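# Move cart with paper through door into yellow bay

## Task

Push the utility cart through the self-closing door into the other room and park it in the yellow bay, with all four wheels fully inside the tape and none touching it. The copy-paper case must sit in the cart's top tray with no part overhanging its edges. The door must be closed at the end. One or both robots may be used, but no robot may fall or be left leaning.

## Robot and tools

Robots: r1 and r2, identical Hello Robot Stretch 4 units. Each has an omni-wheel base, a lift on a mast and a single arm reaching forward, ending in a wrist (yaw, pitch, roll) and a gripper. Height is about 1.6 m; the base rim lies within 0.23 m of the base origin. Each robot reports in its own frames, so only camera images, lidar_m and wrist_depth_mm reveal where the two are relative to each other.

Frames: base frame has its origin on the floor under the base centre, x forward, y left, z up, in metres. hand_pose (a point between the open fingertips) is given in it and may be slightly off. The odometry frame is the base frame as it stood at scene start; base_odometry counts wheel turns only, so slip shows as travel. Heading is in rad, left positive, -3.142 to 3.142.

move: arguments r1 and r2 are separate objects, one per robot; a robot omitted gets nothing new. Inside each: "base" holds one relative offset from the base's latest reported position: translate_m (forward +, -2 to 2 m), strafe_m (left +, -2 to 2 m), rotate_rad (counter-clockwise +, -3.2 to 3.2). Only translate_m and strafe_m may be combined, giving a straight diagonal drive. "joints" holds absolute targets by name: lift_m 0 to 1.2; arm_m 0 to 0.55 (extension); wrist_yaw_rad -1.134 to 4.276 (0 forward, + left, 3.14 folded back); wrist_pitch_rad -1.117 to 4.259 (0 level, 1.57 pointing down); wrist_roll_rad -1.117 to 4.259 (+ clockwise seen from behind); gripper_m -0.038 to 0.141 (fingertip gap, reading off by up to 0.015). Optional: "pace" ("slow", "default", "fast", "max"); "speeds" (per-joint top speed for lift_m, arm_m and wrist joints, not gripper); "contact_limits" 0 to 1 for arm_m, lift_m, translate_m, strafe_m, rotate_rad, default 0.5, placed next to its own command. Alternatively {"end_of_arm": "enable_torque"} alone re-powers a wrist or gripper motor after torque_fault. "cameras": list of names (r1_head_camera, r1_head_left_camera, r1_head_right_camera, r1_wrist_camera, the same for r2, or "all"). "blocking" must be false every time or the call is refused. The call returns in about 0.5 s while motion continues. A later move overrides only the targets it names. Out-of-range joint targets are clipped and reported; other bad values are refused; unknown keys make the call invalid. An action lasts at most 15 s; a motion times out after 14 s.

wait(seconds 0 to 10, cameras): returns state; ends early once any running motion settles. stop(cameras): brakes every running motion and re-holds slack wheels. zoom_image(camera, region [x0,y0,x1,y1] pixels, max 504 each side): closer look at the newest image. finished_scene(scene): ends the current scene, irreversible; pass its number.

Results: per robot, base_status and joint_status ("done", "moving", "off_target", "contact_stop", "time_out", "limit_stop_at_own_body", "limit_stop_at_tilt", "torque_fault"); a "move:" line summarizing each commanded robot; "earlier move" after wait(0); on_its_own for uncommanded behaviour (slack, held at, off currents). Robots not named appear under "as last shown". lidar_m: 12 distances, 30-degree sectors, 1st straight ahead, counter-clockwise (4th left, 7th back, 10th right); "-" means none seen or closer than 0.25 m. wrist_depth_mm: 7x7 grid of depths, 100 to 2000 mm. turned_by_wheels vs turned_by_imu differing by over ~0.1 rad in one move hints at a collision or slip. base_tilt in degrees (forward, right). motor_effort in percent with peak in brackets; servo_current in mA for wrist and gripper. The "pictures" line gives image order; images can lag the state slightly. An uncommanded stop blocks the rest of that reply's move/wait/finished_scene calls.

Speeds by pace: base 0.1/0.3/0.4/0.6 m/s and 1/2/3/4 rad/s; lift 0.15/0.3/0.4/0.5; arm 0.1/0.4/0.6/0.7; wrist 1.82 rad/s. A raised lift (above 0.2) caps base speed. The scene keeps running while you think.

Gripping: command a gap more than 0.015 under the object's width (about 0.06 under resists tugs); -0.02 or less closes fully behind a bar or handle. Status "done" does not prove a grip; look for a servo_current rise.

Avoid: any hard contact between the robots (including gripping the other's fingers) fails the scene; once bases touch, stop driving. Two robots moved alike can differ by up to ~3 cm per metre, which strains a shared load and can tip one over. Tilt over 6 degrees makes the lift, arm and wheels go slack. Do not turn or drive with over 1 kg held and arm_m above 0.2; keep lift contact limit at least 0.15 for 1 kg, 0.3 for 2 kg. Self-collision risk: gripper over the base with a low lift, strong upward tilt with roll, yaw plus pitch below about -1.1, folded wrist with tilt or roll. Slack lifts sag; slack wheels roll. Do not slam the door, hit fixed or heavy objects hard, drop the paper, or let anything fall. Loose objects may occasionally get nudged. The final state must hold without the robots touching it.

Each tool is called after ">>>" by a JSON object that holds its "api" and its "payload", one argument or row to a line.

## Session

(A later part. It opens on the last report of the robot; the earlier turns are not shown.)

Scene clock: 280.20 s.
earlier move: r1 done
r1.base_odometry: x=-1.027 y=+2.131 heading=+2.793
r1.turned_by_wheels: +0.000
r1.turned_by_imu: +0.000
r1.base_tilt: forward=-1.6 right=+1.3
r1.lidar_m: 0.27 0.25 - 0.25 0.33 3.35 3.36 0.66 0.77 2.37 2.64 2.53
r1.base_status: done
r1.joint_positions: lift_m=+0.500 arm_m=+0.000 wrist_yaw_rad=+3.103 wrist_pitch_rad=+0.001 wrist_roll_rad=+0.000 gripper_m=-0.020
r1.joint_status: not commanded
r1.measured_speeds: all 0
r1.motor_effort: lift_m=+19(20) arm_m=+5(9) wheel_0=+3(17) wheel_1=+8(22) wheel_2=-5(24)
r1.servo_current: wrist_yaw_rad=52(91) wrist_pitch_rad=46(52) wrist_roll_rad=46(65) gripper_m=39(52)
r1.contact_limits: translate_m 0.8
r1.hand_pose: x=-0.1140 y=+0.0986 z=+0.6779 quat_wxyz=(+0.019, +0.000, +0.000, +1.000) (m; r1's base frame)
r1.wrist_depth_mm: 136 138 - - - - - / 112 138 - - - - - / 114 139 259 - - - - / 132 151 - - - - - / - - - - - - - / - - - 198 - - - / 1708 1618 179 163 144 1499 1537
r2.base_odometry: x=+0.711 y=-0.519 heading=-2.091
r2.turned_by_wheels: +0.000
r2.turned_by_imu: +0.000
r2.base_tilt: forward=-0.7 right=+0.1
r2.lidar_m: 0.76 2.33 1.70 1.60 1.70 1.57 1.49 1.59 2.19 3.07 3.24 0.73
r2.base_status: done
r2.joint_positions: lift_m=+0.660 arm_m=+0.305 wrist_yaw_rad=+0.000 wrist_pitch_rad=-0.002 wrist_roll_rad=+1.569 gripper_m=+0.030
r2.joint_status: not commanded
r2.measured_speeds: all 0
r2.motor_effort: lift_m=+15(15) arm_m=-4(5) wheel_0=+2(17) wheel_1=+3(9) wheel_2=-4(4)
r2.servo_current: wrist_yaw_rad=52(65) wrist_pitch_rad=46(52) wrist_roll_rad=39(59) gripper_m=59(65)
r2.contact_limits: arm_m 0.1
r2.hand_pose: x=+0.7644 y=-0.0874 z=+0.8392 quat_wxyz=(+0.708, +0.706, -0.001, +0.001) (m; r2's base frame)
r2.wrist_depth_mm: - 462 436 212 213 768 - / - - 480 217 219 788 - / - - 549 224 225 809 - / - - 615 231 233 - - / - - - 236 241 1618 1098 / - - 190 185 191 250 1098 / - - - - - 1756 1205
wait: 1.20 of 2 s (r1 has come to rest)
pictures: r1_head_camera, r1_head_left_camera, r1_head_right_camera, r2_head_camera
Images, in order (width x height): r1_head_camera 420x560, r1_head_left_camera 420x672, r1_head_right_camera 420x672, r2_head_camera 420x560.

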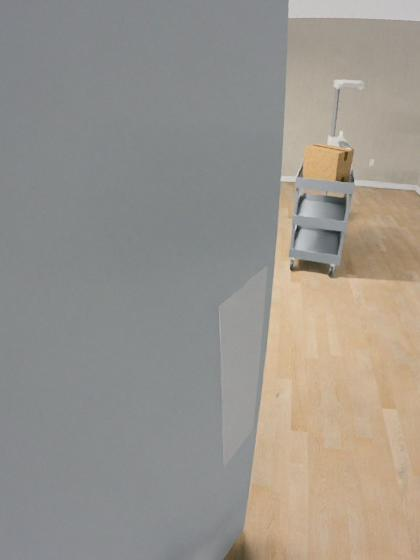

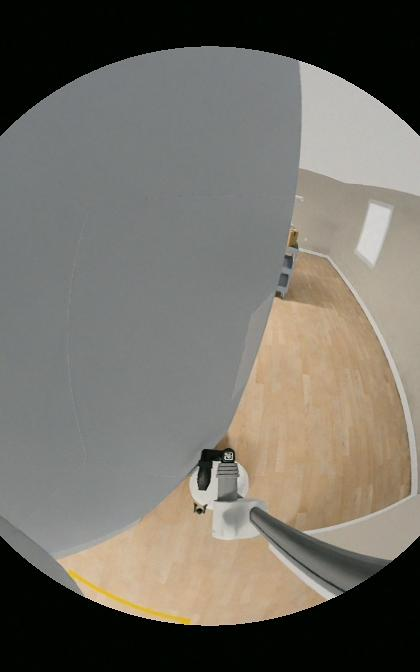

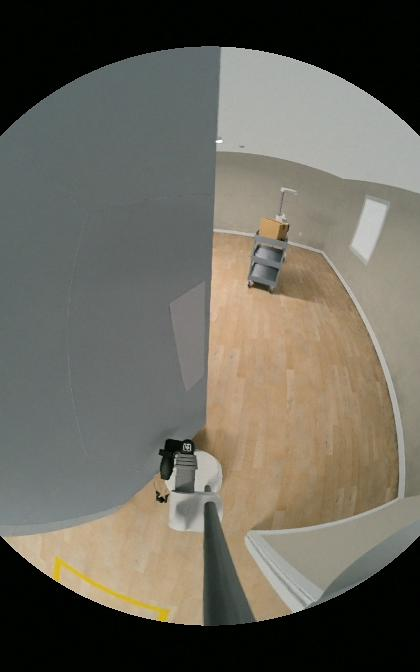

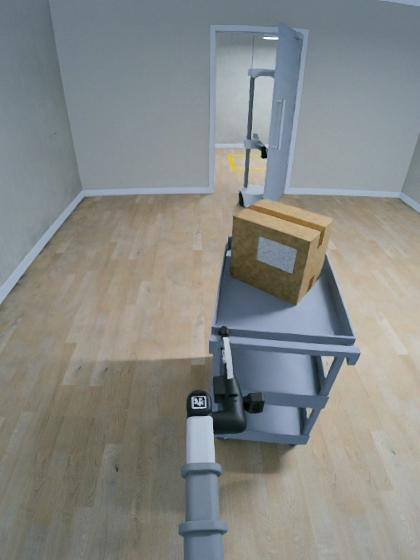

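>>> {"api": "move", "payload": {
  "blocking": false,
  "r1": {"base":{"translate_m":0.3},"contact_limits":{"translate_m":0.8}},
  "r2": {"joints":{"gripper_m":0.125}}
}}

>>> {"api": "wait", "payload": {
  "seconds": 1.5
}}

>>> {"api": "wait", "payload": {
  "seconds": 1
}}

>>> {"api": "move", "payload": {
  "blocking": false,
  "r2": {"base":{"strafe_m":-0.14}}
}}

>>> {"api": "wait", "payload": {
  "seconds": 2,
  "cameras": ["r1_head_camera","r1_head_left_camera","r2_head_camera","r2_wrist_camera"]
}}

Scene clock: 290.00 s.
move: r1 moving; r2 moving
r1.base_odometry: x=-1.056 y=+2.142 heading=+2.794
r1.turned_by_wheels: +0.001
r1.turned_by_imu: +0.000
r1.base_tilt: forward=-1.6 right=+1.3
r1.lidar_m: 0.28 0.25 - 0.25 0.34 3.40 3.39 0.68 0.81 2.36 2.64 2.50
r1.base_status: translate_m moving
r1.joint_positions: lift_m=+0.500 arm_m=+0.000 wrist_yaw_rad=+3.103 wrist_pitch_rad=+0.001 wrist_roll_rad=+0.000 gripper_m=-0.020
r1.joint_status: not commanded
r1.measured_speeds: translate_m=+0.124 strafe_m=+0.001 rotate_rad=-0.003 lift_m=+0.000 arm_m=+0.000 wrist_yaw_rad=+0.000 wrist_pitch_rad=+0.000 wrist_roll_rad=+0.000
r1.motor_effort: lift_m=+19(19) arm_m=+5(5) wheel_0=+8(9) wheel_1=+14(16) wheel_2=-13(15)
r1.servo_current: wrist_yaw_rad=33(59) wrist_pitch_rad=46(52) wrist_roll_rad=39(65) gripper_m=39(46)
r1.contact_limits: translate_m 0.8
r1.hand_pose: x=-0.1140 y=+0.0986 z=+0.6779 quat_wxyz=(+0.019, +0.000, +0.000, +1.000) (m; r1's base frame)
r1.wrist_depth_mm: 136 138 - - - - - / 112 138 - - - - - / 114 139 255 - - - - / 131 156 - - - - - / - - - - - - - / - - - 199 - - - / 1618 1576 178 163 144 1537 1430
r2.base_odometry: x=+0.711 y=-0.519 heading=-2.091
r2.turned_by_wheels: +0.000
r2.turned_by_imu: +0.000
r2.base_tilt: forward=-0.7 right=+0.1
r2.lidar_m: 0.73 2.32 1.69 1.60 1.72 1.55 1.49 1.55 2.15 3.09 3.26 0.73
r2.base_status: not commanded
r2.joint_positions: lift_m=+0.660 arm_m=+0.305 wrist_yaw_rad=+0.000 wrist_pitch_rad=-0.002 wrist_roll_rad=+1.569 gripper_m=+0.050
r2.joint_status: gripper_m moving
r2.measured_speeds: all 0
r2.motor_effort: lift_m=+15(15) arm_m=-4(5) wheel_0=+2(2) wheel_1=+3(3) wheel_2=-3(4)
r2.servo_current: wrist_yaw_rad=46(59) wrist_pitch_rad=46(46) wrist_roll_rad=52(52) gripper_m=98(98)
r2.contact_limits: arm_m 0.1
r2.hand_pose: x=+0.7644 y=-0.0874 z=+0.8392 quat_wxyz=(+0.708, +0.706, -0.001, +0.001) (m; r2's base frame)
r2.wrist_depth_mm: - 455 427 214 216 768 - / - - 480 220 223 788 - / - - 539 227 229 820 - / - - 615 233 236 1921 - / - - - 239 242 1661 473 / - - 187 209 191 253 1078 / - - - - - 1756 1205
pictures: none

Scene clock: 291.33 s.
earlier move: r1 moving; r2 done
r1.base_odometry: x=-1.294 y=+2.228 heading=+2.794
r1.turned_by_wheels: +0.000
r1.turned_by_imu: +0.000
r1.base_tilt: forward=-1.6 right=+1.3
r1.lidar_m: 2.31 0.25 - 0.25 0.25 0.62 3.65 0.89 1.28 2.41 2.69 2.24
r1.base_status: translate_m moving
r1.joint_positions: lift_m=+0.500 arm_m=+0.000 wrist_yaw_rad=+3.103 wrist_pitch_rad=+0.001 wrist_roll_rad=+0.000 gripper_m=-0.020
r1.joint_status: not commanded
r1.measured_speeds: translate_m=+0.092 strafe_m=-0.001 rotate_rad=+0.000 lift_m=+0.000 arm_m=+0.000 wrist_yaw_rad=+0.000 wrist_pitch_rad=+0.000 wrist_roll_rad=+0.000
r1.motor_effort: lift_m=+19(19) arm_m=+5(5) wheel_0=+1(9) wheel_1=+8(16) wheel_2=-2(15)
r1.servo_current: wrist_yaw_rad=46(72) wrist_pitch_rad=39(52) wrist_roll_rad=33(65) gripper_m=39(52)
r1.contact_limits: translate_m 0.8
r1.hand_pose: x=-0.1140 y=+0.0986 z=+0.6779 quat_wxyz=(+0.019, +0.000, +0.000, +1.000) (m; r1's base frame)
r1.wrist_depth_mm: 136 138 - - - - 309 / 112 138 - - - - 322 / 115 139 259 - - - 327 / 133 152 - - - - 334 / 866 - - - - - 298 / 917 - - 199 - - 342 / 904 1661 178 179 154 492 300
r2.base_odometry: x=+0.711 y=-0.519 heading=-2.091
r2.turned_by_wheels: +0.000
r2.turned_by_imu: +0.000
r2.base_tilt: forward=-0.7 right=+0.0
r2.lidar_m: 0.73 2.32 1.69 1.62 1.72 1.57 1.47 1.58 2.16 3.10 3.24 0.71
r2.base_status: not commanded
r2.joint_positions: lift_m=+0.660 arm_m=+0.305 wrist_yaw_rad=+0.000 wrist_pitch_rad=-0.001 wrist_roll_rad=+1.569 gripper_m=+0.125
r2.joint_status: all done
r2.measured_speeds: all 0
r2.motor_effort: lift_m=+15(15) arm_m=-4(5) wheel_0=+2(2) wheel_1=+3(3) wheel_2=-3(4)
r2.servo_current: wrist_yaw_rad=52(65) wrist_pitch_rad=39(46) wrist_roll_rad=46(59) gripper_m=46(124)
r2.contact_limits: arm_m 0.1
r2.hand_pose: x=+0.7644 y=-0.0874 z=+0.8387 quat_wxyz=(+0.708, +0.706, +0.000, +0.000) (m; r2's base frame)
r2.wrist_depth_mm: - 452 161 214 219 778 - / - 512 469 220 - 798 - / - - 525 228 820 - - / - - 591 234 236 1863 - / - - - 241 244 1576 452 / - - 183 235 213 254 1060 / - - - - - 1756 1182
wait: 1.33 of 1.5 s (r2 has come to rest)
pictures: none

Scene clock: 291.97 s.
earlier move: r1 done
r1.base_odometry: x=-1.309 y=+2.234 heading=+2.794
r1.turned_by_wheels: +0.000
r1.turned_by_imu: +0.000
r1.base_tilt: forward=-1.6 right=+1.3
r1.lidar_m: 2.28 0.25 - 0.25 0.25 0.62 3.65 0.91 1.31 2.44 2.70 2.23
r1.base_status: done
r1.joint_positions: lift_m=+0.500 arm_m=+0.000 wrist_yaw_rad=+3.103 wrist_pitch_rad=+0.001 wrist_roll_rad=+0.000 gripper_m=-0.020
r1.joint_status: not commanded
r1.measured_speeds: all 0
r1.motor_effort: lift_m=+19(19) arm_m=+5(5) wheel_0=+3(9) wheel_1=+7(16) wheel_2=-2(15)
r1.servo_current: wrist_yaw_rad=59(72) wrist_pitch_rad=39(52) wrist_roll_rad=59(65) gripper_m=46(52)
r1.contact_limits: translate_m 0.8
r1.hand_pose: x=-0.1140 y=+0.0986 z=+0.6779 quat_wxyz=(+0.019, +0.000, +0.000, +1.000) (m; r1's base frame)
r1.wrist_depth_mm: 136 138 - - - - 267 / 112 138 - - - - 304 / 115 139 258 - - - 314 / 132 152 - - - - 283 / 878 - - - - - 325 / 931 - - 199 - - 329 / - 1537 178 180 154 459 325
r2.base_odometry: x=+0.711 y=-0.519 heading=-2.091
r2.turned_by_wheels: +0.000
r2.turned_by_imu: +0.000
r2.base_tilt: forward=-0.7 right=+0.1
r2.lidar_m: 0.74 2.31 1.67 1.62 1.72 1.57 1.48 1.56 2.18 3.11 3.25 0.73
r2.base_status: not commanded
r2.joint_positions: lift_m=+0.660 arm_m=+0.305 wrist_yaw_rad=+0.000 wrist_pitch_rad=-0.001 wrist_roll_rad=+1.569 gripper_m=+0.125
r2.joint_status: all done
r2.measured_speeds: all 0
r2.motor_effort: lift_m=+15(15) arm_m=-4(5) wheel_0=+2(2) wheel_1=+3(3) wheel_2=-3(4)
r2.servo_current: wrist_yaw_rad=33(65) wrist_pitch_rad=39(46) wrist_roll_rad=46(59) gripper_m=52(124)
r2.contact_limits: arm_m 0.1
r2.hand_pose: x=+0.7644 y=-0.0874 z=+0.8387 quat_wxyz=(+0.708, +0.706, +0.000, +0.000) (m; r2's base frame)
r2.wrist_depth_mm: - 452 161 215 218 778 - / - 512 466 220 - 788 - / - - 525 229 809 - - / - - 591 234 237 1863 - / - - - 241 243 1576 452 / - - 184 234 213 255 1060 / - - - - - 1708 1160
wait: 0.63 of 1 s (r1 has come to rest)
pictures: none

Scene clock: 292.47 s.
move: r2 moving
r1: as last shown
r1.lidar_m: 2.29 0.25 - 0.25 0.26 0.62 3.65 0.89 1.29 2.43 2.68 2.24
r1.motor_effort: lift_m=+19(19) arm_m=+5(5) wheel_0=+3(3) wheel_1=+7(8) wheel_2=-2(2)
r1.servo_current: wrist_yaw_rad=46(59) wrist_pitch_rad=46(52) wrist_roll_rad=59(59) gripper_m=46(46)
r1.contact_limits: translate_m 0.8
r1.wrist_depth_mm: 136 138 - - - - 267 / 112 139 - - - - 306 / 115 139 258 - - - 312 / 133 152 - - - - 283 / 891 - - - - - 325 / 946 - - 199 - - 327 / - 1576 179 180 154 452 327
r2.base_odometry: x=+0.680 y=-0.501 heading=-2.091
r2.turned_by_wheels: +0.000
r2.turned_by_imu: +0.000
r2.base_tilt: forward=-0.6 right=+0.1
r2.lidar_m: 0.69 2.40 1.73 1.64 1.78 1.54 1.49 1.53 2.20 3.07 3.20 0.71
r2.base_status: strafe_m moving
r2.joint_positions: lift_m=+0.660 arm_m=+0.305 wrist_yaw_rad=+0.000 wrist_pitch_rad=-0.001 wrist_roll_rad=+1.569 gripper_m=+0.125
r2.joint_status: not commanded
r2.measured_speeds: translate_m=+0.000 strafe_m=-0.141 rotate_rad=+0.001 lift_m=+0.000 arm_m=+0.000 wrist_yaw_rad=+0.000 wrist_pitch_rad=+0.000 wrist_roll_rad=+0.000
r2.motor_effort: lift_m=+15(15) arm_m=-4(4) wheel_0=+8(12) wheel_1=-11(11) wheel_2=+0(2)
r2.servo_current: wrist_yaw_rad=39(59) wrist_pitch_rad=46(46) wrist_roll_rad=46(52) gripper_m=52(59)
r2.contact_limits: arm_m 0.1
r2.hand_pose: x=+0.7644 y=-0.0874 z=+0.8387 quat_wxyz=(+0.708, +0.706, +0.000, +0.000) (m; r2's base frame)
r2.wrist_depth_mm: - 427 415 208 210 788 - / - 480 159 216 216 778 - / - - 164 222 223 798 - / - - 559 229 232 - - / - - 220 234 236 1576 459 / - - 176 239 213 256 271 / - - - - 255 1464 1118
pictures: none

Scene clock: 293.67 s.
earlier move: r2 done
r1.base_odometry: x=-1.309 y=+2.234 heading=+2.794
r1.turned_by_wheels: +0.000
r1.turned_by_imu: +0.000
r1.base_tilt: forward=-1.6 right=+1.3
r1.lidar_m: 2.29 0.25 - 0.25 0.27 0.62 3.66 0.90 1.32 2.41 2.70 2.24
r1.base_status: not commanded
r1.joint_positions: lift_m=+0.500 arm_m=+0.000 wrist_yaw_rad=+3.103 wrist_pitch_rad=+0.001 wrist_roll_rad=+0.000 gripper_m=-0.020
r1.joint_status: not commanded
r1.measured_speeds: all 0
r1.motor_effort: lift_m=+19(19) arm_m=+5(5) wheel_0=+3(3) wheel_1=+7(8) wheel_2=-2(2)
r1.servo_current: wrist_yaw_rad=52(78) wrist_pitch_rad=39(52) wrist_roll_rad=39(65) gripper_m=39(46)
r1.contact_limits: translate_m 0.8
r1.hand_pose: x=-0.1140 y=+0.0986 z=+0.6779 quat_wxyz=(+0.019, +0.000, +0.000, +1.000) (m; r1's base frame)
r1.wrist_depth_mm: 136 138 - - - - 268 / 112 139 - - - - 306 / 115 139 259 - - - 314 / 132 152 - - - - 286 / 878 - - - - - 324 / 960 - - 198 - - 329 / - 1537 178 179 154 459 327
r2.base_odometry: x=+0.590 y=-0.450 heading=-2.090
r2.turned_by_wheels: +0.000
r2.turned_by_imu: +0.001
r2.base_tilt: forward=-0.7 right=+0.1
r2.lidar_m: 0.69 2.51 1.83 1.73 1.88 1.55 1.49 1.57 2.18 2.96 3.09 0.70
r2.base_status: done
r2.joint_positions: lift_m=+0.660 arm_m=+0.305 wrist_yaw_rad=+0.000 wrist_pitch_rad=-0.001 wrist_roll_rad=+1.569 gripper_m=+0.125
r2.joint_status: not commanded
r2.measured_speeds: all 0
r2.motor_effort: lift_m=+15(15) arm_m=-4(5) wheel_0=+5(13) wheel_1=-1(12) wheel_2=+0(2)
r2.servo_current: wrist_yaw_rad=39(65) wrist_pitch_rad=33(46) wrist_roll_rad=39(59) gripper_m=52(59)
r2.contact_limits: arm_m 0.1
r2.hand_pose: x=+0.7644 y=-0.0874 z=+0.8387 quat_wxyz=(+0.708, +0.706, +0.000, +0.000) (m; r2's base frame)
r2.wrist_depth_mm: - - 140 193 192 750 - / - 480 418 198 198 778 - / - 462 427 204 206 798 - / - - 496 210 210 809 - / - - 559 215 217 - - / - - 160 221 200 525 492 / - - - - - 1756 1205
wait: 1.20 of 2 s (r2 has come to rest)
pictures: r1_head_camera, r1_head_left_camera, r2_head_camera, r2_wrist_camera
Images, in order (width x height): r1_head_camera 420x560, r1_head_left_camera 420x672, r2_head_camera 420x560, r2_wrist_camera 616x392.

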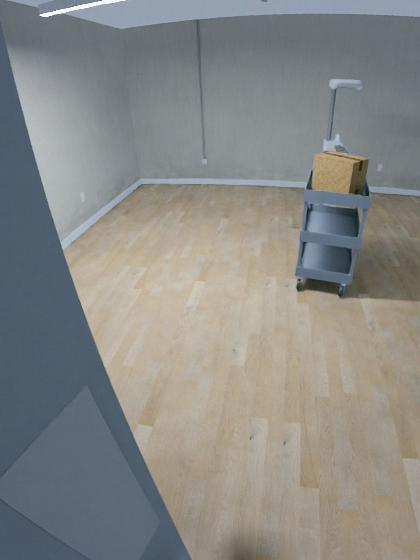

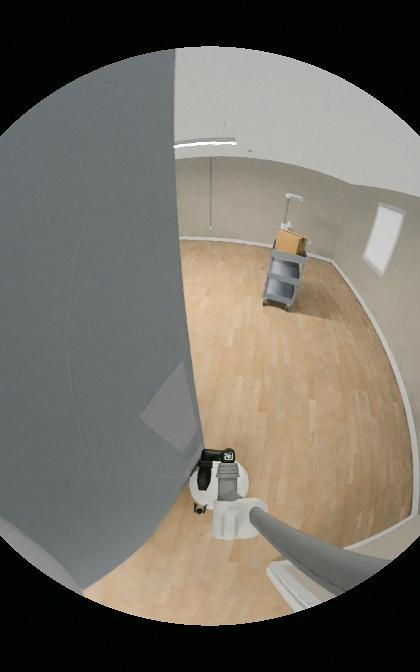

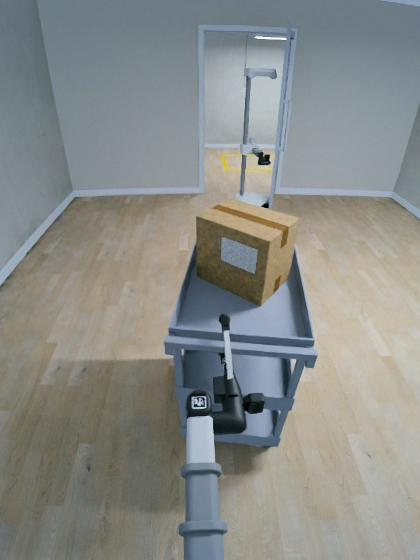

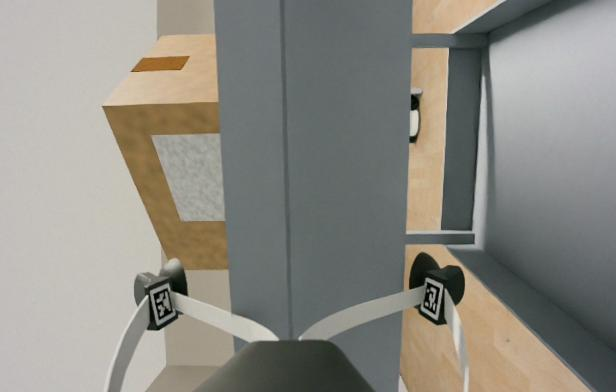

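>>> {"api": "move", "payload": {
  "blocking": false,
  "r1": {"base":{"rotate_rad":-2.9}},
  "r2": {"joints":{"gripper_m":-0.02}}
}}

>>> {"api": "wait", "payload": {
  "seconds": 1.5
}}

>>> {"api": "wait", "payload": {
  "seconds": 1.5
}}

>>> {"api": "move", "payload": {
  "blocking": false,
  "r2": {"base":{"strafe_m":0.12}}
}}

>>> {"api": "wait", "payload": {
  "seconds": 2,
  "cameras": ["r1_head_camera","r1_head_left_camera","r1_head_right_camera","r2_head_camera","r2_wrist_camera"]
}}

Scene clock: 309.20 s.
move: r1 moving; r2 moving
r1.base_odometry: x=-1.308 y=+2.234 heading=+2.542
r1.turned_by_wheels: -0.252
r1.turned_by_imu: -0.253
r1.base_tilt: forward=-1.6 right=+1.3
r1.lidar_m: 2.24 0.25 0.25 - 0.25 0.35 3.69 0.90 0.94 2.21 2.48 3.19
r1.base_status: rotate_rad moving
r1.joint_positions: lift_m=+0.500 arm_m=+0.000 wrist_yaw_rad=+3.103 wrist_pitch_rad=+0.001 wrist_roll_rad=+0.000 gripper_m=-0.020
r1.joint_status: not commanded
r1.measured_speeds: translate_m=+0.001 strafe_m=+0.000 rotate_rad=-0.967 lift_m=+0.000 arm_m=+0.000 wrist_yaw_rad=+0.000 wrist_pitch_rad=+0.000 wrist_roll_rad=+0.000
r1.motor_effort: lift_m=+19(19) arm_m=+5(5) wheel_0=+6(7) wheel_1=+12(13) wheel_2=+5(6)
r1.servo_current: wrist_yaw_rad=39(65) wrist_pitch_rad=39(46) wrist_roll_rad=59(59) gripper_m=46(46)
r1.hand_pose: x=-0.1140 y=+0.0986 z=+0.6779 quat_wxyz=(+0.019, +0.000, +0.000, +1.000) (m; r1's base frame)
r1.wrist_depth_mm: 136 138 - - - 296 178 / 112 139 - - - 272 179 / 115 139 258 - - 279 182 / 132 152 - - - 283 183 / - - - - - 286 186 / - - - 199 180 289 186 / 1756 1661 179 179 154 237 186
r2.base_odometry: x=+0.590 y=-0.450 heading=-2.090
r2.turned_by_wheels: +0.000
r2.turned_by_imu: +0.000
r2.base_tilt: forward=-0.7 right=+0.1
r2.lidar_m: 0.71 2.52 1.79 1.76 1.87 1.58 1.48 1.54 2.18 2.96 3.08 0.69
r2.base_status: not commanded
r2.joint_positions: lift_m=+0.660 arm_m=+0.305 wrist_yaw_rad=+0.000 wrist_pitch_rad=-0.001 wrist_roll_rad=+1.569 gripper_m=+0.111
r2.joint_status: gripper_m moving
r2.measured_speeds: all 0
r2.motor_effort: lift_m=+15(15) arm_m=-4(4) wheel_0=+5(5) wheel_1=-1(1) wheel_2=+0(0)
r2.servo_current: wrist_yaw_rad=52(52) wrist_pitch_rad=33(46) wrist_roll_rad=39(59) gripper_m=130(130)
r2.contact_limits: arm_m 0.1
r2.hand_pose: x=+0.7644 y=-0.0874 z=+0.8387 quat_wxyz=(+0.708, +0.706, +0.000, +0.000) (m; r2's base frame)
r2.wrist_depth_mm: - - 140 193 193 750 - / - 480 418 198 198 768 - / - 462 148 204 205 788 - / - - 500 210 211 809 - / - - 226 216 216 - - / - - 161 221 193 564 488 / - - - - - 1808 1205
pictures: none

Scene clock: 310.70 s.
earlier move: r1 moving; r2 moving
r1.base_odometry: x=-1.309 y=+2.234 heading=+0.094
r1.turned_by_wheels: -2.448
r1.turned_by_imu: -2.454
r1.base_tilt: forward=-1.5 right=+1.3
r1.lidar_m: 0.88 1.17 2.39 2.60 2.21 2.25 0.25 - 0.25 0.25 0.53 3.65
r1.base_status: rotate_rad moving
r1.joint_positions: lift_m=+0.500 arm_m=+0.000 wrist_yaw_rad=+3.102 wrist_pitch_rad=+0.001 wrist_roll_rad=+0.000 gripper_m=-0.020
r1.joint_status: not commanded
r1.measured_speeds: translate_m=+0.002 strafe_m=+0.001 rotate_rad=-0.930 lift_m=+0.000 arm_m=+0.000 wrist_yaw_rad=+0.000 wrist_pitch_rad=+0.000 wrist_roll_rad=+0.000
r1.motor_effort: lift_m=+19(19) arm_m=+2(5) wheel_0=+1(7) wheel_1=-1(17) wheel_2=+7(14)
r1.servo_current: wrist_yaw_rad=59(65) wrist_pitch_rad=39(52) wrist_roll_rad=59(59) gripper_m=46(46)
r1.hand_pose: x=-0.1138 y=+0.0987 z=+0.6779 quat_wxyz=(+0.020, +0.000, +0.000, +1.000) (m; r1's base frame)
r1.wrist_depth_mm: 137 138 - - - - - / 113 139 - - - - - / 115 139 262 - - - - / 133 159 394 - - - - / 298 345 - - - - - / 306 342 208 199 - - - / 304 329 172 179 154 1576 1618
r2.base_odometry: x=+0.590 y=-0.449 heading=-2.090
r2.turned_by_wheels: +0.000
r2.turned_by_imu: +0.000
r2.base_tilt: forward=-0.7 right=+0.1
r2.lidar_m: 0.70 2.52 1.82 1.74 1.89 1.57 1.48 1.58 2.16 2.96 3.11 0.70
r2.base_status: not commanded
r2.joint_positions: lift_m=+0.660 arm_m=+0.305 wrist_yaw_rad=+0.000 wrist_pitch_rad=-0.006 wrist_roll_rad=+1.569 gripper_m=-0.019
r2.joint_status: gripper_m moving
r2.measured_speeds: translate_m=+0.000 strafe_m=+0.000 rotate_rad=-0.001 lift_m=+0.007 arm_m=+0.004 wrist_yaw_rad=+0.000 wrist_pitch_rad=-0.107 wrist_roll_rad=+0.000
r2.motor_effort: lift_m=+14(16) arm_m=+5(7) wheel_0=+4(5) wheel_1=-1(1) wheel_2=-1(1)
r2.servo_current: wrist_yaw_rad=33(52) wrist_pitch_rad=52(52) wrist_roll_rad=39(59) gripper_m=124(423)
r2.contact_limits: arm_m 0.1
r2.hand_pose: x=+0.7642 y=-0.0875 z=+0.8404 quat_wxyz=(+0.708, +0.706, -0.002, +0.002) (m; r2's base frame)
r2.wrist_depth_mm: - - - 151 204 732 - / - - 466 208 209 768 - / - - 466 159 215 788 - / - - 521 165 221 798 - / - - 609 169 229 - - / - - 187 174 181 1756 517 / - - - - 239 1618 1255
wait: 1.50 s; no rest
pictures: none

Scene clock: 311.07 s.
earlier move: r1 moving; r2 done
r1.base_odometry: x=-1.309 y=+2.234 heading=-0.099
r1.turned_by_wheels: -0.193
r1.turned_by_imu: -0.194
r1.base_tilt: forward=-1.6 right=+1.3
r1.lidar_m: 0.89 0.93 2.21 2.47 3.18 2.22 0.25 - - 0.25 0.34 3.62
r1.base_status: rotate_rad moving
r1.joint_positions: lift_m=+0.500 arm_m=+0.000 wrist_yaw_rad=+3.102 wrist_pitch_rad=+0.001 wrist_roll_rad=+0.000 gripper_m=-0.020
r1.joint_status: not commanded
r1.measured_speeds: translate_m=+0.000 strafe_m=+0.000 rotate_rad=-0.198 lift_m=+0.000 arm_m=+0.000 wrist_yaw_rad=+0.000 wrist_pitch_rad=+0.000 wrist_roll_rad=+0.000
r1.motor_effort: lift_m=+19(19) arm_m=+0(5) wheel_0=+2(7) wheel_1=-3(17) wheel_2=+6(14)
r1.servo_current: wrist_yaw_rad=59(65) wrist_pitch_rad=39(52) wrist_roll_rad=26(59) gripper_m=46(46)
r1.hand_pose: x=-0.1138 y=+0.0987 z=+0.6779 quat_wxyz=(+0.020, +0.000, +0.000, +1.000) (m; r1's base frame)
r1.wrist_depth_mm: 136 138 - - - - - / 112 139 - - - - - / 115 139 262 - - - - / 133 153 - - - - - / 310 359 - - - - - / 315 362 - 199 - - - / 315 349 178 179 154 1537 1661
r2.base_odometry: x=+0.590 y=-0.450 heading=-2.091
r2.turned_by_wheels: +0.000
r2.turned_by_imu: +0.000
r2.base_tilt: forward=-0.7 right=+0.0
r2.lidar_m: 0.71 2.51 1.84 1.74 1.86 1.58 1.48 1.58 2.15 2.96 3.09 0.71
r2.base_status: not commanded
r2.joint_positions: lift_m=+0.660 arm_m=+0.305 wrist_yaw_rad=+0.000 wrist_pitch_rad=-0.009 wrist_roll_rad=+1.569 gripper_m=-0.019
r2.joint_status: all done
r2.measured_speeds: all 0
r2.motor_effort: lift_m=+13(16) arm_m=+4(7) wheel_0=+1(5) wheel_1=+0(1) wheel_2=+0(1)
r2.servo_current: wrist_yaw_rad=52(52) wrist_pitch_rad=59(59) wrist_roll_rad=52(59) gripper_m=98(423)
r2.contact_limits: arm_m 0.1
r2.hand_pose: x=+0.7642 y=-0.0875 z=+0.8411 quat_wxyz=(+0.708, +0.706, -0.003, +0.003) (m; r2's base frame)
r2.wrist_depth_mm: - - - 204 205 750 - / - - 473 208 211 778 - / - - 462 160 216 798 - / - - 525 166 222 798 - / - - 597 170 229 - - / - - 186 174 169 1921 500 / - - - - 239 1756 1336
wait: 0.37 of 1.5 s (r2 has come to rest)
pictures: none

Scene clock: 311.57 s.
earlier move: r1 done
move: r2 moving
r1.base_odometry: x=-1.309 y=+2.234 heading=-0.106
r1.turned_by_wheels: -0.007
r1.turned_by_imu: -0.007
r1.base_tilt: forward=-1.6 right=+1.3
r1.lidar_m: 0.90 0.94 2.13 2.44 3.16 2.23 0.25 - - 0.25 0.33 3.63
r1.base_status: done
r1.joint_positions: lift_m=+0.500 arm_m=+0.000 wrist_yaw_rad=+3.102 wrist_pitch_rad=+0.001 wrist_roll_rad=+0.000 gripper_m=-0.020
r1.joint_status: not commanded
r1.measured_speeds: all 0
r1.motor_effort: lift_m=+19(20) arm_m=-3(3) wheel_0=+2(4) wheel_1=-3(3) wheel_2=+7(8)
r1.servo_current: wrist_yaw_rad=52(59) wrist_pitch_rad=46(46) wrist_roll_rad=52(59) gripper_m=39(46)
r1.hand_pose: x=-0.1138 y=+0.0987 z=+0.6779 quat_wxyz=(+0.020, +0.000, +0.000, +1.000) (m; r1's base frame)
r1.wrist_depth_mm: 137 138 - - - - - / 113 138 - - - - - / 115 139 260 - - - - / 132 153 - - - - - / 312 373 - - - - - / 320 362 - 199 - - - / 315 342 178 179 154 1576 1661
r2.base_odometry: x=+0.621 y=-0.467 heading=-2.091
r2.turned_by_wheels: +0.000
r2.turned_by_imu: -0.001
r2.base_tilt: forward=-0.7 right=+0.1
r2.lidar_m: 0.71 2.46 1.78 1.70 1.85 1.56 1.50 1.57 2.17 2.99 3.10 0.70
r2.base_status: strafe_m moving
r2.joint_positions: lift_m=+0.660 arm_m=+0.305 wrist_yaw_rad=-0.003 wrist_pitch_rad=-0.009 wrist_roll_rad=+1.569 gripper_m=-0.019
r2.joint_status: not commanded
r2.measured_speeds: translate_m=-0.002 strafe_m=+0.140 rotate_rad=+0.011 lift_m=+0.000 arm_m=+0.000 wrist_yaw_rad=+0.000 wrist_pitch_rad=+0.000 wrist_roll_rad=+0.000
r2.motor_effort: lift_m=+13(13) arm_m=+4(4) wheel_0=-15(16) wheel_1=+9(9) wheel_2=+0(1)
r2.servo_current: wrist_yaw_rad=39(59) wrist_pitch_rad=52(59) wrist_roll_rad=39(59) gripper_m=91(98)
r2.contact_limits: arm_m 0.1
r2.hand_pose: x=+0.7640 y=-0.0882 z=+0.8411 quat_wxyz=(+0.708, +0.706, -0.004, +0.002) (m; r2's base frame)
r2.wrist_depth_mm: - - 569 149 200 723 - / - - 445 205 207 759 - / - - 469 158 213 788 - / - - 535 163 220 809 - / - - 615 169 228 - - / - - 186 174 178 1921 504 / - - - - 241 1576 1281
pictures: none

Scene clock: 312.67 s.
earlier move: r2 done
r1.base_odometry: x=-1.309 y=+2.234 heading=-0.106
r1.turned_by_wheels: +0.000
r1.turned_by_imu: +0.000
r1.base_tilt: forward=-1.6 right=+1.3
r1.lidar_m: 0.89 0.94 2.14 2.45 3.22 2.27 0.25 - - 0.25 0.37 3.64
r1.base_status: done
r1.joint_positions: lift_m=+0.500 arm_m=+0.000 wrist_yaw_rad=+3.102 wrist_pitch_rad=+0.001 wrist_roll_rad=+0.000 gripper_m=-0.020
r1.joint_status: not commanded
r1.measured_speeds: all 0
r1.motor_effort: lift_m=+19(20) arm_m=-4(4) wheel_0=+3(4) wheel_1=-3(4) wheel_2=+7(8)
r1.servo_current: wrist_yaw_rad=52(72) wrist_pitch_rad=39(46) wrist_roll_rad=59(72) gripper_m=33(52)
r1.hand_pose: x=-0.1138 y=+0.0987 z=+0.6779 quat_wxyz=(+0.020, +0.000, +0.000, +1.000) (m; r1's base frame)
r1.wrist_depth_mm: 136 138 - - - - - / 113 138 - - - - - / 114 139 260 - - - - / 133 152 - - - - - / 310 375 - - - - - / 315 362 - 200 - - - / 315 345 179 180 154 1537 1576
r2.base_odometry: x=+0.694 y=-0.509 heading=-2.091
r2.turned_by_wheels: +0.000
r2.turned_by_imu: +0.000
r2.base_tilt: forward=-0.8 right=+0.1
r2.lidar_m: 0.71 2.34 1.69 1.62 1.75 1.56 1.48 1.57 2.17 3.08 3.23 0.67
r2.base_status: done
r2.joint_positions: lift_m=+0.660 arm_m=+0.305 wrist_yaw_rad=-0.003 wrist_pitch_rad=-0.009 wrist_roll_rad=+1.569 gripper_m=-0.019
r2.joint_status: not commanded
r2.measured_speeds: all 0
r2.motor_effort: lift_m=+13(13) arm_m=+4(5) wheel_0=-4(16) wheel_1=-1(9) wheel_2=+0(1)
r2.servo_current: wrist_yaw_rad=39(59) wrist_pitch_rad=52(59) wrist_roll_rad=46(59) gripper_m=91(104)
r2.contact_limits: arm_m 0.1
r2.hand_pose: x=+0.7640 y=-0.0882 z=+0.8411 quat_wxyz=(+0.708, +0.706, -0.004, +0.002) (m; r2's base frame)
r2.wrist_depth_mm: - - 427 180 180 715 - / - 433 407 136 190 750 - / - - 473 144 200 778 - / - - 580 154 213 - - / - - - 163 227 1921 - / - - 181 173 170 1756 500 / - - - - - 1708 1255
wait: 1.10 of 2 s (r2 has come to rest)
pictures: r1_head_camera, r1_head_left_camera, r1_head_right_camera, r2_head_camera, r2_wrist_camera
Images, in order (width x height): r1_head_camera 420x560, r1_head_left_camera 420x672, r1_head_right_camera 420x672, r2_head_camera 420x560, r2_wrist_camera 616x392.

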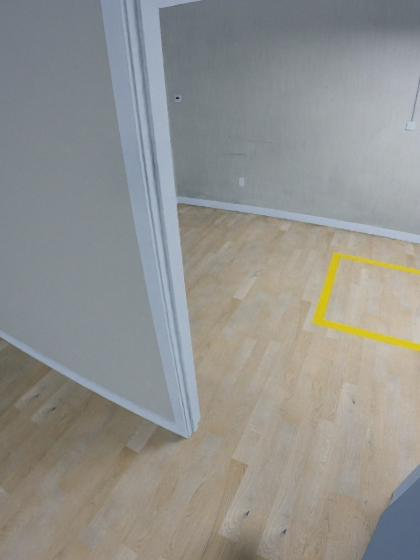

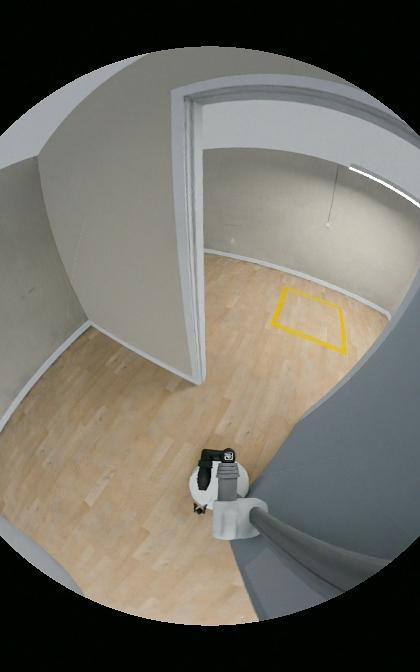

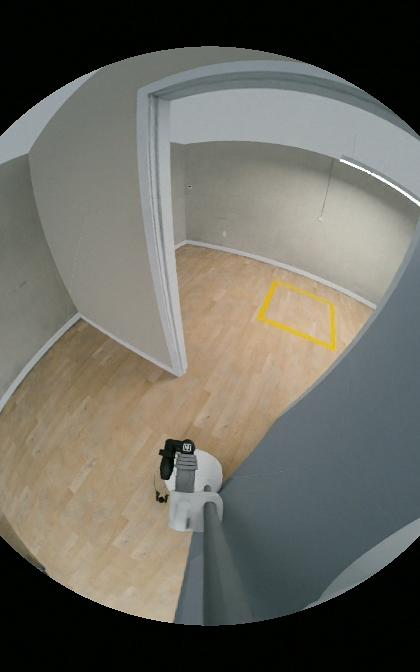

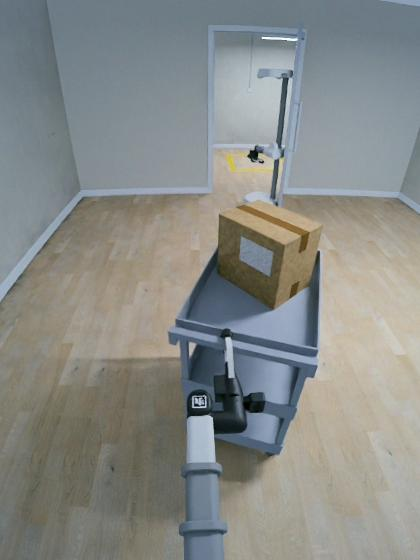

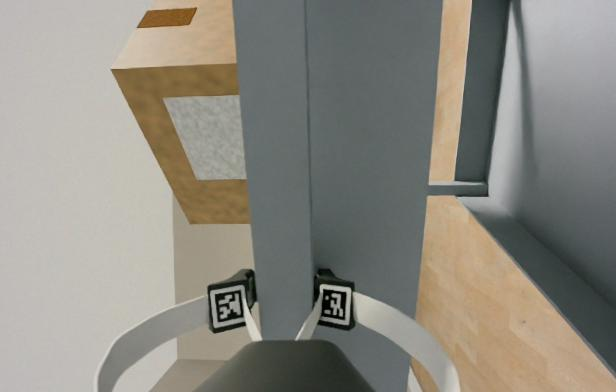

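>>> {"api": "move", "payload": {
  "blocking": false,
  "r1": {"joints":{"lift_m":0.25,"wrist_yaw_rad":0.0,"arm_m":0.05}},
  "r2": {"base":{"translate_m":1.0,"strafe_m":-0.2}}
}}

>>> {"api": "wait", "payload": {
  "seconds": 2
}}

>>> {"api": "move", "payload": {
  "blocking": false,
  "r1": {"joints":{"wrist_yaw_rad":-1.12,"arm_m":0.12}}
}}

>>> {"api": "wait", "payload": {
  "seconds": 3
}}

>>> {"api": "wait", "payload": {
  "seconds": 2,
  "cameras": ["r1_head_camera","r1_head_left_camera","r1_head_right_camera","r2_head_camera","r2_wrist_camera"]
}}

Scene clock: 336.30 s.
move: r1 moving; r2 moving
r1.base_odometry: x=-1.309 y=+2.234 heading=-0.106
r1.turned_by_wheels: +0.000
r1.turned_by_imu: +0.000
r1.base_tilt: forward=-1.6 right=+1.3
r1.lidar_m: 0.90 0.94 2.13 2.46 3.15 2.22 0.25 - - 0.25 0.36 3.64
r1.base_status: not commanded
r1.joint_positions: lift_m=+0.463 arm_m=+0.042 wrist_yaw_rad=+2.513 wrist_pitch_rad=+0.001 wrist_roll_rad=+0.000 gripper_m=-0.020
r1.joint_status: lift_m moving; arm_m moving; wrist_yaw_rad moving
r1.measured_speeds: translate_m=+0.000 strafe_m=+0.000 rotate_rad=+0.000 lift_m=-0.146 arm_m=+0.088 wrist_yaw_rad=-1.820 wrist_pitch_rad=+0.000 wrist_roll_rad=+0.000
r1.motor_effort: lift_m=+10(18) arm_m=+5(7) wheel_0=+3(3) wheel_1=-3(3) wheel_2=+6(7)
r1.servo_current: wrist_yaw_rad=91(130) wrist_pitch_rad=52(52) wrist_roll_rad=52(65) gripper_m=39(46)
r1.hand_pose: x=+0.0305 y=+0.2402 z=+0.6405 quat_wxyz=(+0.309, +0.000, +0.000, +0.951) (m; r1's base frame)
r1.wrist_depth_mm: - - - - - - - / - - - - - - - / - - - - - - - / - - - - - - - / - - - - - - - / - - - 198 - - - / 1661 1618 178 180 154 1430 1537
r2.base_odometry: x=+0.673 y=-0.533 heading=-2.090
r2.turned_by_wheels: +0.001
r2.turned_by_imu: +0.002
r2.base_tilt: forward=-0.7 right=+0.0
r2.lidar_m: 0.71 2.33 1.71 1.63 1.73 1.61 1.52 1.58 2.19 3.07 3.23 0.68
r2.base_status: translate_m moving; strafe_m moving
r2.joint_positions: lift_m=+0.660 arm_m=+0.305 wrist_yaw_rad=-0.003 wrist_pitch_rad=-0.009 wrist_roll_rad=+1.569 gripper_m=-0.019
r2.joint_status: not commanded
r2.measured_speeds: translate_m=+0.120 strafe_m=-0.022 rotate_rad=+0.002 lift_m=+0.000 arm_m=+0.000 wrist_yaw_rad=+0.000 wrist_pitch_rad=+0.000 wrist_roll_rad=+0.000
r2.motor_effort: lift_m=+13(13) arm_m=+4(4) wheel_0=+13(16) wheel_1=+8(9) wheel_2=-15(16)
r2.servo_current: wrist_yaw_rad=52(59) wrist_pitch_rad=59(59) wrist_roll_rad=33(59) gripper_m=91(98)
r2.contact_limits: arm_m 0.1
r2.hand_pose: x=+0.7640 y=-0.0882 z=+0.8412 quat_wxyz=(+0.708, +0.706, -0.004, +0.002) (m; r2's base frame)
r2.wrist_depth_mm: - 452 415 171 176 699 - / - 430 404 181 185 741 - / - - 477 140 195 778 - / - - 591 147 208 - - / - - - 157 221 1921 525 / - - 180 172 179 1756 1182 / - - - - - 1708 1281
pictures: none

Scene clock: 338.17 s.
earlier move: r1 done; r2 moving
r1.base_odometry: x=-1.309 y=+2.234 heading=-0.106
r1.turned_by_wheels: +0.000
r1.turned_by_imu: +0.000
r1.base_tilt: forward=-1.6 right=+1.3
r1.lidar_m: 0.88 0.90 2.13 2.44 3.20 1.85 0.25 - - 0.25 0.36 3.64
r1.base_status: not commanded
r1.joint_positions: lift_m=+0.251 arm_m=+0.050 wrist_yaw_rad=+0.003 wrist_pitch_rad=+0.001 wrist_roll_rad=+0.000 gripper_m=-0.020
r1.joint_status: all done
r1.measured_speeds: all 0
r1.motor_effort: lift_m=+13(18) arm_m=+5(8) wheel_0=+2(4) wheel_1=-3(4) wheel_2=+6(7)
r1.servo_current: wrist_yaw_rad=39(130) wrist_pitch_rad=39(52) wrist_roll_rad=52(65) gripper_m=52(52)
r1.hand_pose: x=+0.5094 y=-0.0866 z=+0.4285 quat_wxyz=(+1.000, +0.000, +0.000, +0.001) (m; r1's base frame)
r1.wrist_depth_mm: - 634 - - - - - / - 627 - - - - - / - 627 - - - - - / - 634 - - - - - / - 640 - - - - - / - 691 1464 198 1499 1499 1464 / - 140 179 180 162 1008 1042
r2.base_odometry: x=+0.343 y=-0.912 heading=-2.093
r2.turned_by_wheels: -0.002
r2.turned_by_imu: +0.007
r2.base_tilt: forward=-0.7 right=+0.1
r2.lidar_m: 0.71 2.48 1.82 1.71 1.85 2.11 2.02 2.12 2.95 2.99 3.14 0.56
r2.base_status: translate_m moving; strafe_m moving
r2.joint_positions: lift_m=+0.660 arm_m=+0.305 wrist_yaw_rad=-0.017 wrist_pitch_rad=-0.009 wrist_roll_rad=+1.569 gripper_m=-0.019
r2.joint_status: not commanded
r2.measured_speeds: translate_m=+0.292 strafe_m=-0.058 rotate_rad=-0.007 lift_m=+0.000 arm_m=+0.000 wrist_yaw_rad=-0.058 wrist_pitch_rad=+0.000 wrist_roll_rad=+0.000
r2.motor_effort: lift_m=+13(13) arm_m=+4(4) wheel_0=-1(22) wheel_1=-1(12) wheel_2=-16(16)
r2.servo_current: wrist_yaw_rad=91(91) wrist_pitch_rad=59(59) wrist_roll_rad=52(59) gripper_m=85(98)
r2.contact_limits: arm_m 0.1
r2.hand_pose: x=+0.7627 y=-0.0924 z=+0.8413 quat_wxyz=(+0.708, +0.706, -0.009, -0.003) (m; r2's base frame)
r2.wrist_depth_mm: - - - - - - - / - - - - - - - / - - - - - - 477 / - - - - - 1464 1255 / - - - - 221 1756 1281 / - - - - 181 362 1182 / - - - - - 1661 1255
wait: 1.87 of 2 s (r1 has come to rest)
pictures: none

Scene clock: 338.67 s.
earlier move: r2 moving
move: r1 moving
r1.base_odometry: x=-1.309 y=+2.234 heading=-0.106
r1.turned_by_wheels: +0.000
r1.turned_by_imu: +0.000
r1.base_tilt: forward=-1.6 right=+1.2
r1.lidar_m: 0.90 0.94 2.17 2.46 3.20 1.70 0.25 - - 0.25 0.36 3.64
r1.base_status: not commanded
r1.joint_positions: lift_m=+0.251 arm_m=+0.098 wrist_yaw_rad=-0.587 wrist_pitch_rad=+0.001 wrist_roll_rad=+0.000 gripper_m=-0.020
r1.joint_status: arm_m moving; wrist_yaw_rad moving
r1.measured_speeds: translate_m=+0.000 strafe_m=+0.000 rotate_rad=+0.000 lift_m=+0.000 arm_m=+0.140 wrist_yaw_rad=-1.820 wrist_pitch_rad=+0.000 wrist_roll_rad=+0.000
r1.motor_effort: lift_m=+13(13) arm_m=+5(8) wheel_0=+2(3) wheel_1=-3(3) wheel_2=+6(6)
r1.servo_current: wrist_yaw_rad=98(137) wrist_pitch_rad=39(46) wrist_roll_rad=52(65) gripper_m=39(46)
r1.hand_pose: x=+0.4603 y=-0.2325 z=+0.4285 quat_wxyz=(+0.957, +0.000, +0.000, -0.289) (m; r1's base frame)
r1.wrist_depth_mm: - - - - - - - / - - - - - - - / - - - - - - - / - - - - - - - / - - - - - - - / 1661 1618 1464 199 1499 1499 1366 / 1160 1078 178 180 162 1008 1025
r2.base_odometry: x=+0.244 y=-1.025 heading=-2.093
r2.turned_by_wheels: +0.000
r2.turned_by_imu: -0.018
r2.base_tilt: forward=-0.7 right=+0.1
r2.lidar_m: 0.72 2.54 1.88 1.73 1.85 2.28 2.15 2.25 3.08 2.96 1.11 0.57
r2.base_status: translate_m moving; strafe_m moving
r2.joint_positions: lift_m=+0.660 arm_m=+0.305 wrist_yaw_rad=-0.027 wrist_pitch_rad=-0.009 wrist_roll_rad=+1.569 gripper_m=-0.019
r2.joint_status: not commanded
r2.measured_speeds: translate_m=+0.295 strafe_m=-0.058 rotate_rad=+0.003 lift_m=+0.000 arm_m=+0.000 wrist_yaw_rad=+0.000 wrist_pitch_rad=+0.000 wrist_roll_rad=+0.000
r2.motor_effort: lift_m=+13(13) arm_m=+3(4) wheel_0=-4(6) wheel_1=-2(4) wheel_2=-21(25)
r2.servo_current: wrist_yaw_rad=176(182) wrist_pitch_rad=52(65) wrist_roll_rad=52(65) gripper_m=85(85)
r2.contact_limits: arm_m 0.1
r2.hand_pose: x=+0.7618 y=-0.0952 z=+0.8413 quat_wxyz=(+0.708, +0.706, -0.013, -0.006) (m; r2's base frame)
r2.wrist_depth_mm: - - - - - - - / - - - - - - - / - - - - - - 469 / - - - - - 1537 1281 / - - - - 242 1756 1255 / - - - - 181 359 1182 / - - - - - 1921 1255
pictures: none

Scene clock: 339.43 s.
earlier move: r1 done; r2 moving
r1.base_odometry: x=-1.309 y=+2.234 heading=-0.106
r1.turned_by_wheels: +0.000
r1.turned_by_imu: +0.000
r1.base_tilt: forward=-1.6 right=+1.3
r1.lidar_m: 0.90 0.91 2.16 2.46 3.16 1.49 0.25 - - 0.25 0.35 3.64
r1.base_status: not commanded
r1.joint_positions: lift_m=+0.251 arm_m=+0.120 wrist_yaw_rad=-1.117 wrist_pitch_rad=+0.001 wrist_roll_rad=+0.000 gripper_m=-0.020
r1.joint_status: all done
r1.measured_speeds: all 0
r1.motor_effort: lift_m=+13(13) arm_m=+5(8) wheel_0=+3(3) wheel_1=-3(3) wheel_2=+6(6)
r1.servo_current: wrist_yaw_rad=52(137) wrist_pitch_rad=46(52) wrist_roll_rad=52(78) gripper_m=46(46)
r1.hand_pose: x=+0.3386 y=-0.2975 z=+0.4285 quat_wxyz=(+0.848, +0.000, +0.000, -0.530) (m; r1's base frame)
r1.wrist_depth_mm: - - - 723 459 345 286 / - - - - 462 347 289 / - - - - 469 345 283 / - - - - 469 347 294 / - - - - 477 351 287 / 1618 1661 1366 199 433 353 296 / 1205 1060 179 163 161 329 298
r2.base_odometry: x=+0.097 y=-1.192 heading=-2.093
r2.turned_by_wheels: +0.000
r2.turned_by_imu: -0.012
r2.base_tilt: forward=-0.7 right=+0.1
r2.lidar_m: 0.73 2.64 1.92 1.81 1.90 2.50 2.38 2.48 3.06 2.90 1.12 0.56
r2.base_status: translate_m moving; strafe_m moving
r2.joint_positions: lift_m=+0.660 arm_m=+0.305 wrist_yaw_rad=-0.027 wrist_pitch_rad=-0.009 wrist_roll_rad=+1.569 gripper_m=-0.019
r2.joint_status: not commanded
r2.measured_speeds: translate_m=+0.237 strafe_m=-0.048 rotate_rad=+0.002 lift_m=+0.000 arm_m=+0.000 wrist_yaw_rad=+0.000 wrist_pitch_rad=+0.000 wrist_roll_rad=+0.000
r2.motor_effort: lift_m=+13(13) arm_m=-4(4) wheel_0=-4(12) wheel_1=-1(4) wheel_2=-16(25)
r2.servo_current: wrist_yaw_rad=176(189) wrist_pitch_rad=52(65) wrist_roll_rad=46(65) gripper_m=78(85)
r2.contact_limits: arm_m 0.1
r2.hand_pose: x=+0.7618 y=-0.0952 z=+0.8413 quat_wxyz=(+0.708, +0.706, -0.013, -0.006) (m; r2's base frame)
r2.wrist_depth_mm: - - - - - - - / - - - - - - - / - - - - - - 477 / - - - - - 1499 1255 / - - - - 222 1808 1255 / - - - - 181 359 1205 / - - - - - 1618 1281
wait: 0.77 of 3 s (r1 has come to rest)
pictures: none

Scene clock: 340.67 s.
earlier move: r2 done
r1.base_odometry: x=-1.309 y=+2.234 heading=-0.106
r1.turned_by_wheels: +0.000
r1.turned_by_imu: +0.000
r1.base_tilt: forward=-1.6 right=+1.3
r1.lidar_m: 0.88 0.92 2.15 2.45 3.16 1.41 0.25 - - 0.25 0.36 3.65
r1.base_status: not commanded
r1.joint_positions: lift_m=+0.251 arm_m=+0.120 wrist_yaw_rad=-1.117 wrist_pitch_rad=+0.001 wrist_roll_rad=+0.000 gripper_m=-0.020
r1.joint_status: all done
r1.measured_speeds: all 0
r1.motor_effort: lift_m=+13(13) arm_m=+5(8) wheel_0=+3(3) wheel_1=-3(3) wheel_2=+6(6)
r1.servo_current: wrist_yaw_rad=46(137) wrist_pitch_rad=39(52) wrist_roll_rad=33(78) gripper_m=39(46)
r1.hand_pose: x=+0.3386 y=-0.2975 z=+0.4285 quat_wxyz=(+0.848, +0.000, +0.000, -0.530) (m; r1's base frame)
r1.wrist_depth_mm: - - - 723 459 342 286 / - - - - 462 343 290 / - - - - 462 349 283 / - - - - 473 349 294 / - - - - 477 351 285 / 1618 1661 1336 199 430 353 297 / 1160 1098 178 163 162 329 298
r2.base_odometry: x=+0.023 y=-1.277 heading=-2.093
r2.turned_by_wheels: +0.000
r2.turned_by_imu: -0.003
r2.base_tilt: forward=-0.7 right=+0.1
r2.lidar_m: 0.68 2.68 1.95 1.86 1.89 2.63 2.50 2.59 3.00 2.87 3.01 0.57
r2.base_status: done
r2.joint_positions: lift_m=+0.660 arm_m=+0.305 wrist_yaw_rad=-0.027 wrist_pitch_rad=-0.009 wrist_roll_rad=+1.569 gripper_m=-0.019
r2.joint_status: not commanded
r2.measured_speeds: all 0
r2.on_its_own: wrist_yaw_rad is at rest, and its servo_current (169 mA) is outside its rest range (0 to 104 mA)
r2.motor_effort: lift_m=+13(13) arm_m=-4(4) wheel_0=-7(12) wheel_1=-2(4) wheel_2=-12(25)
r2.servo_current: wrist_yaw_rad=169(189) wrist_pitch_rad=52(65) wrist_roll_rad=52(65) gripper_m=78(85)
r2.contact_limits: arm_m 0.1
r2.hand_pose: x=+0.7618 y=-0.0952 z=+0.8413 quat_wxyz=(+0.708, +0.706, -0.013, -0.006) (m; r2's base frame)
r2.wrist_depth_mm: - - - - - - - / - - - - - - - / - - - - - - 477 / - - - - - 1537 1255 / - - - - 221 1808 1281 / - - - - 181 359 1182 / - - - - - 1863 1255
wait: 1.23 of 2 s (r2 has come to rest)
pictures: r1_head_camera, r1_head_left_camera, r1_head_right_camera, r2_head_camera, r2_wrist_camera
Images, in order (width x height): r1_head_camera 420x560, r1_head_left_camera 420x672, r1_head_right_camera 420x672, r2_head_camera 420x560, r2_wrist_camera 616x392.

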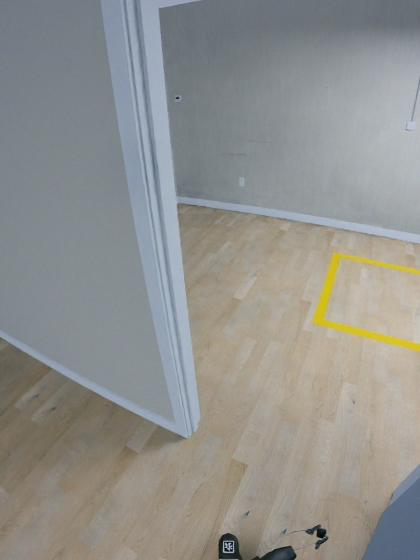

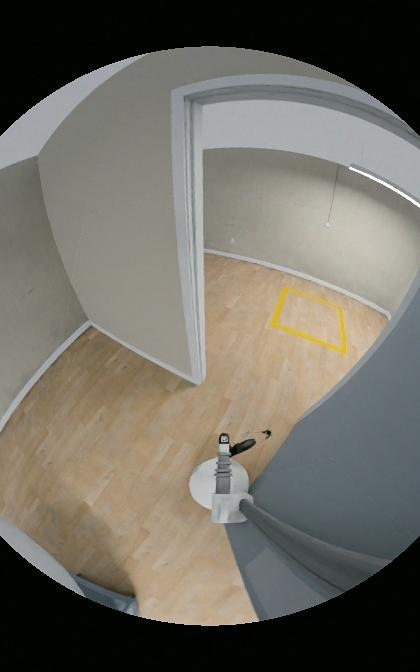

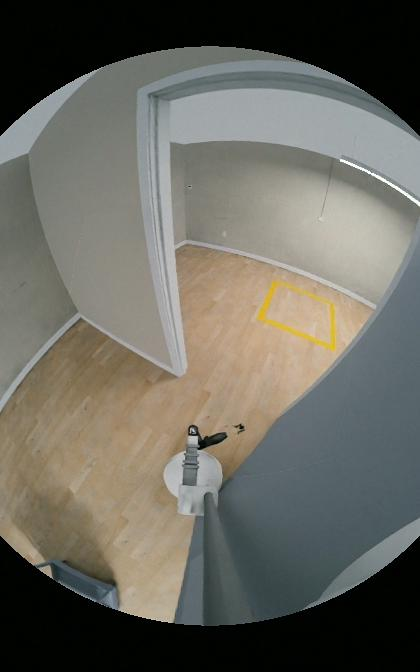

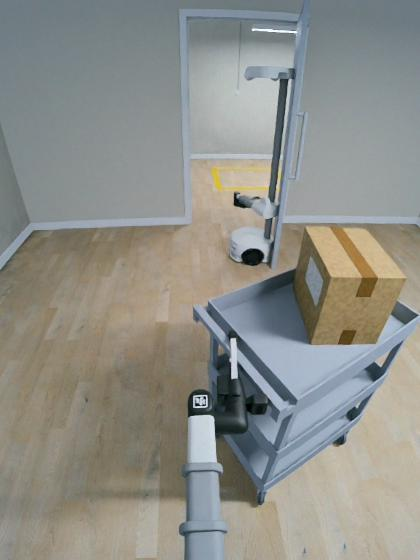

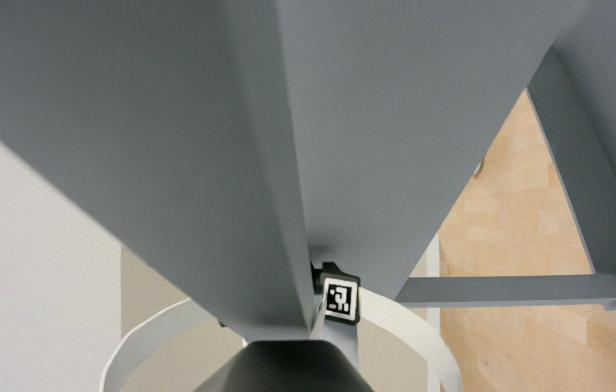

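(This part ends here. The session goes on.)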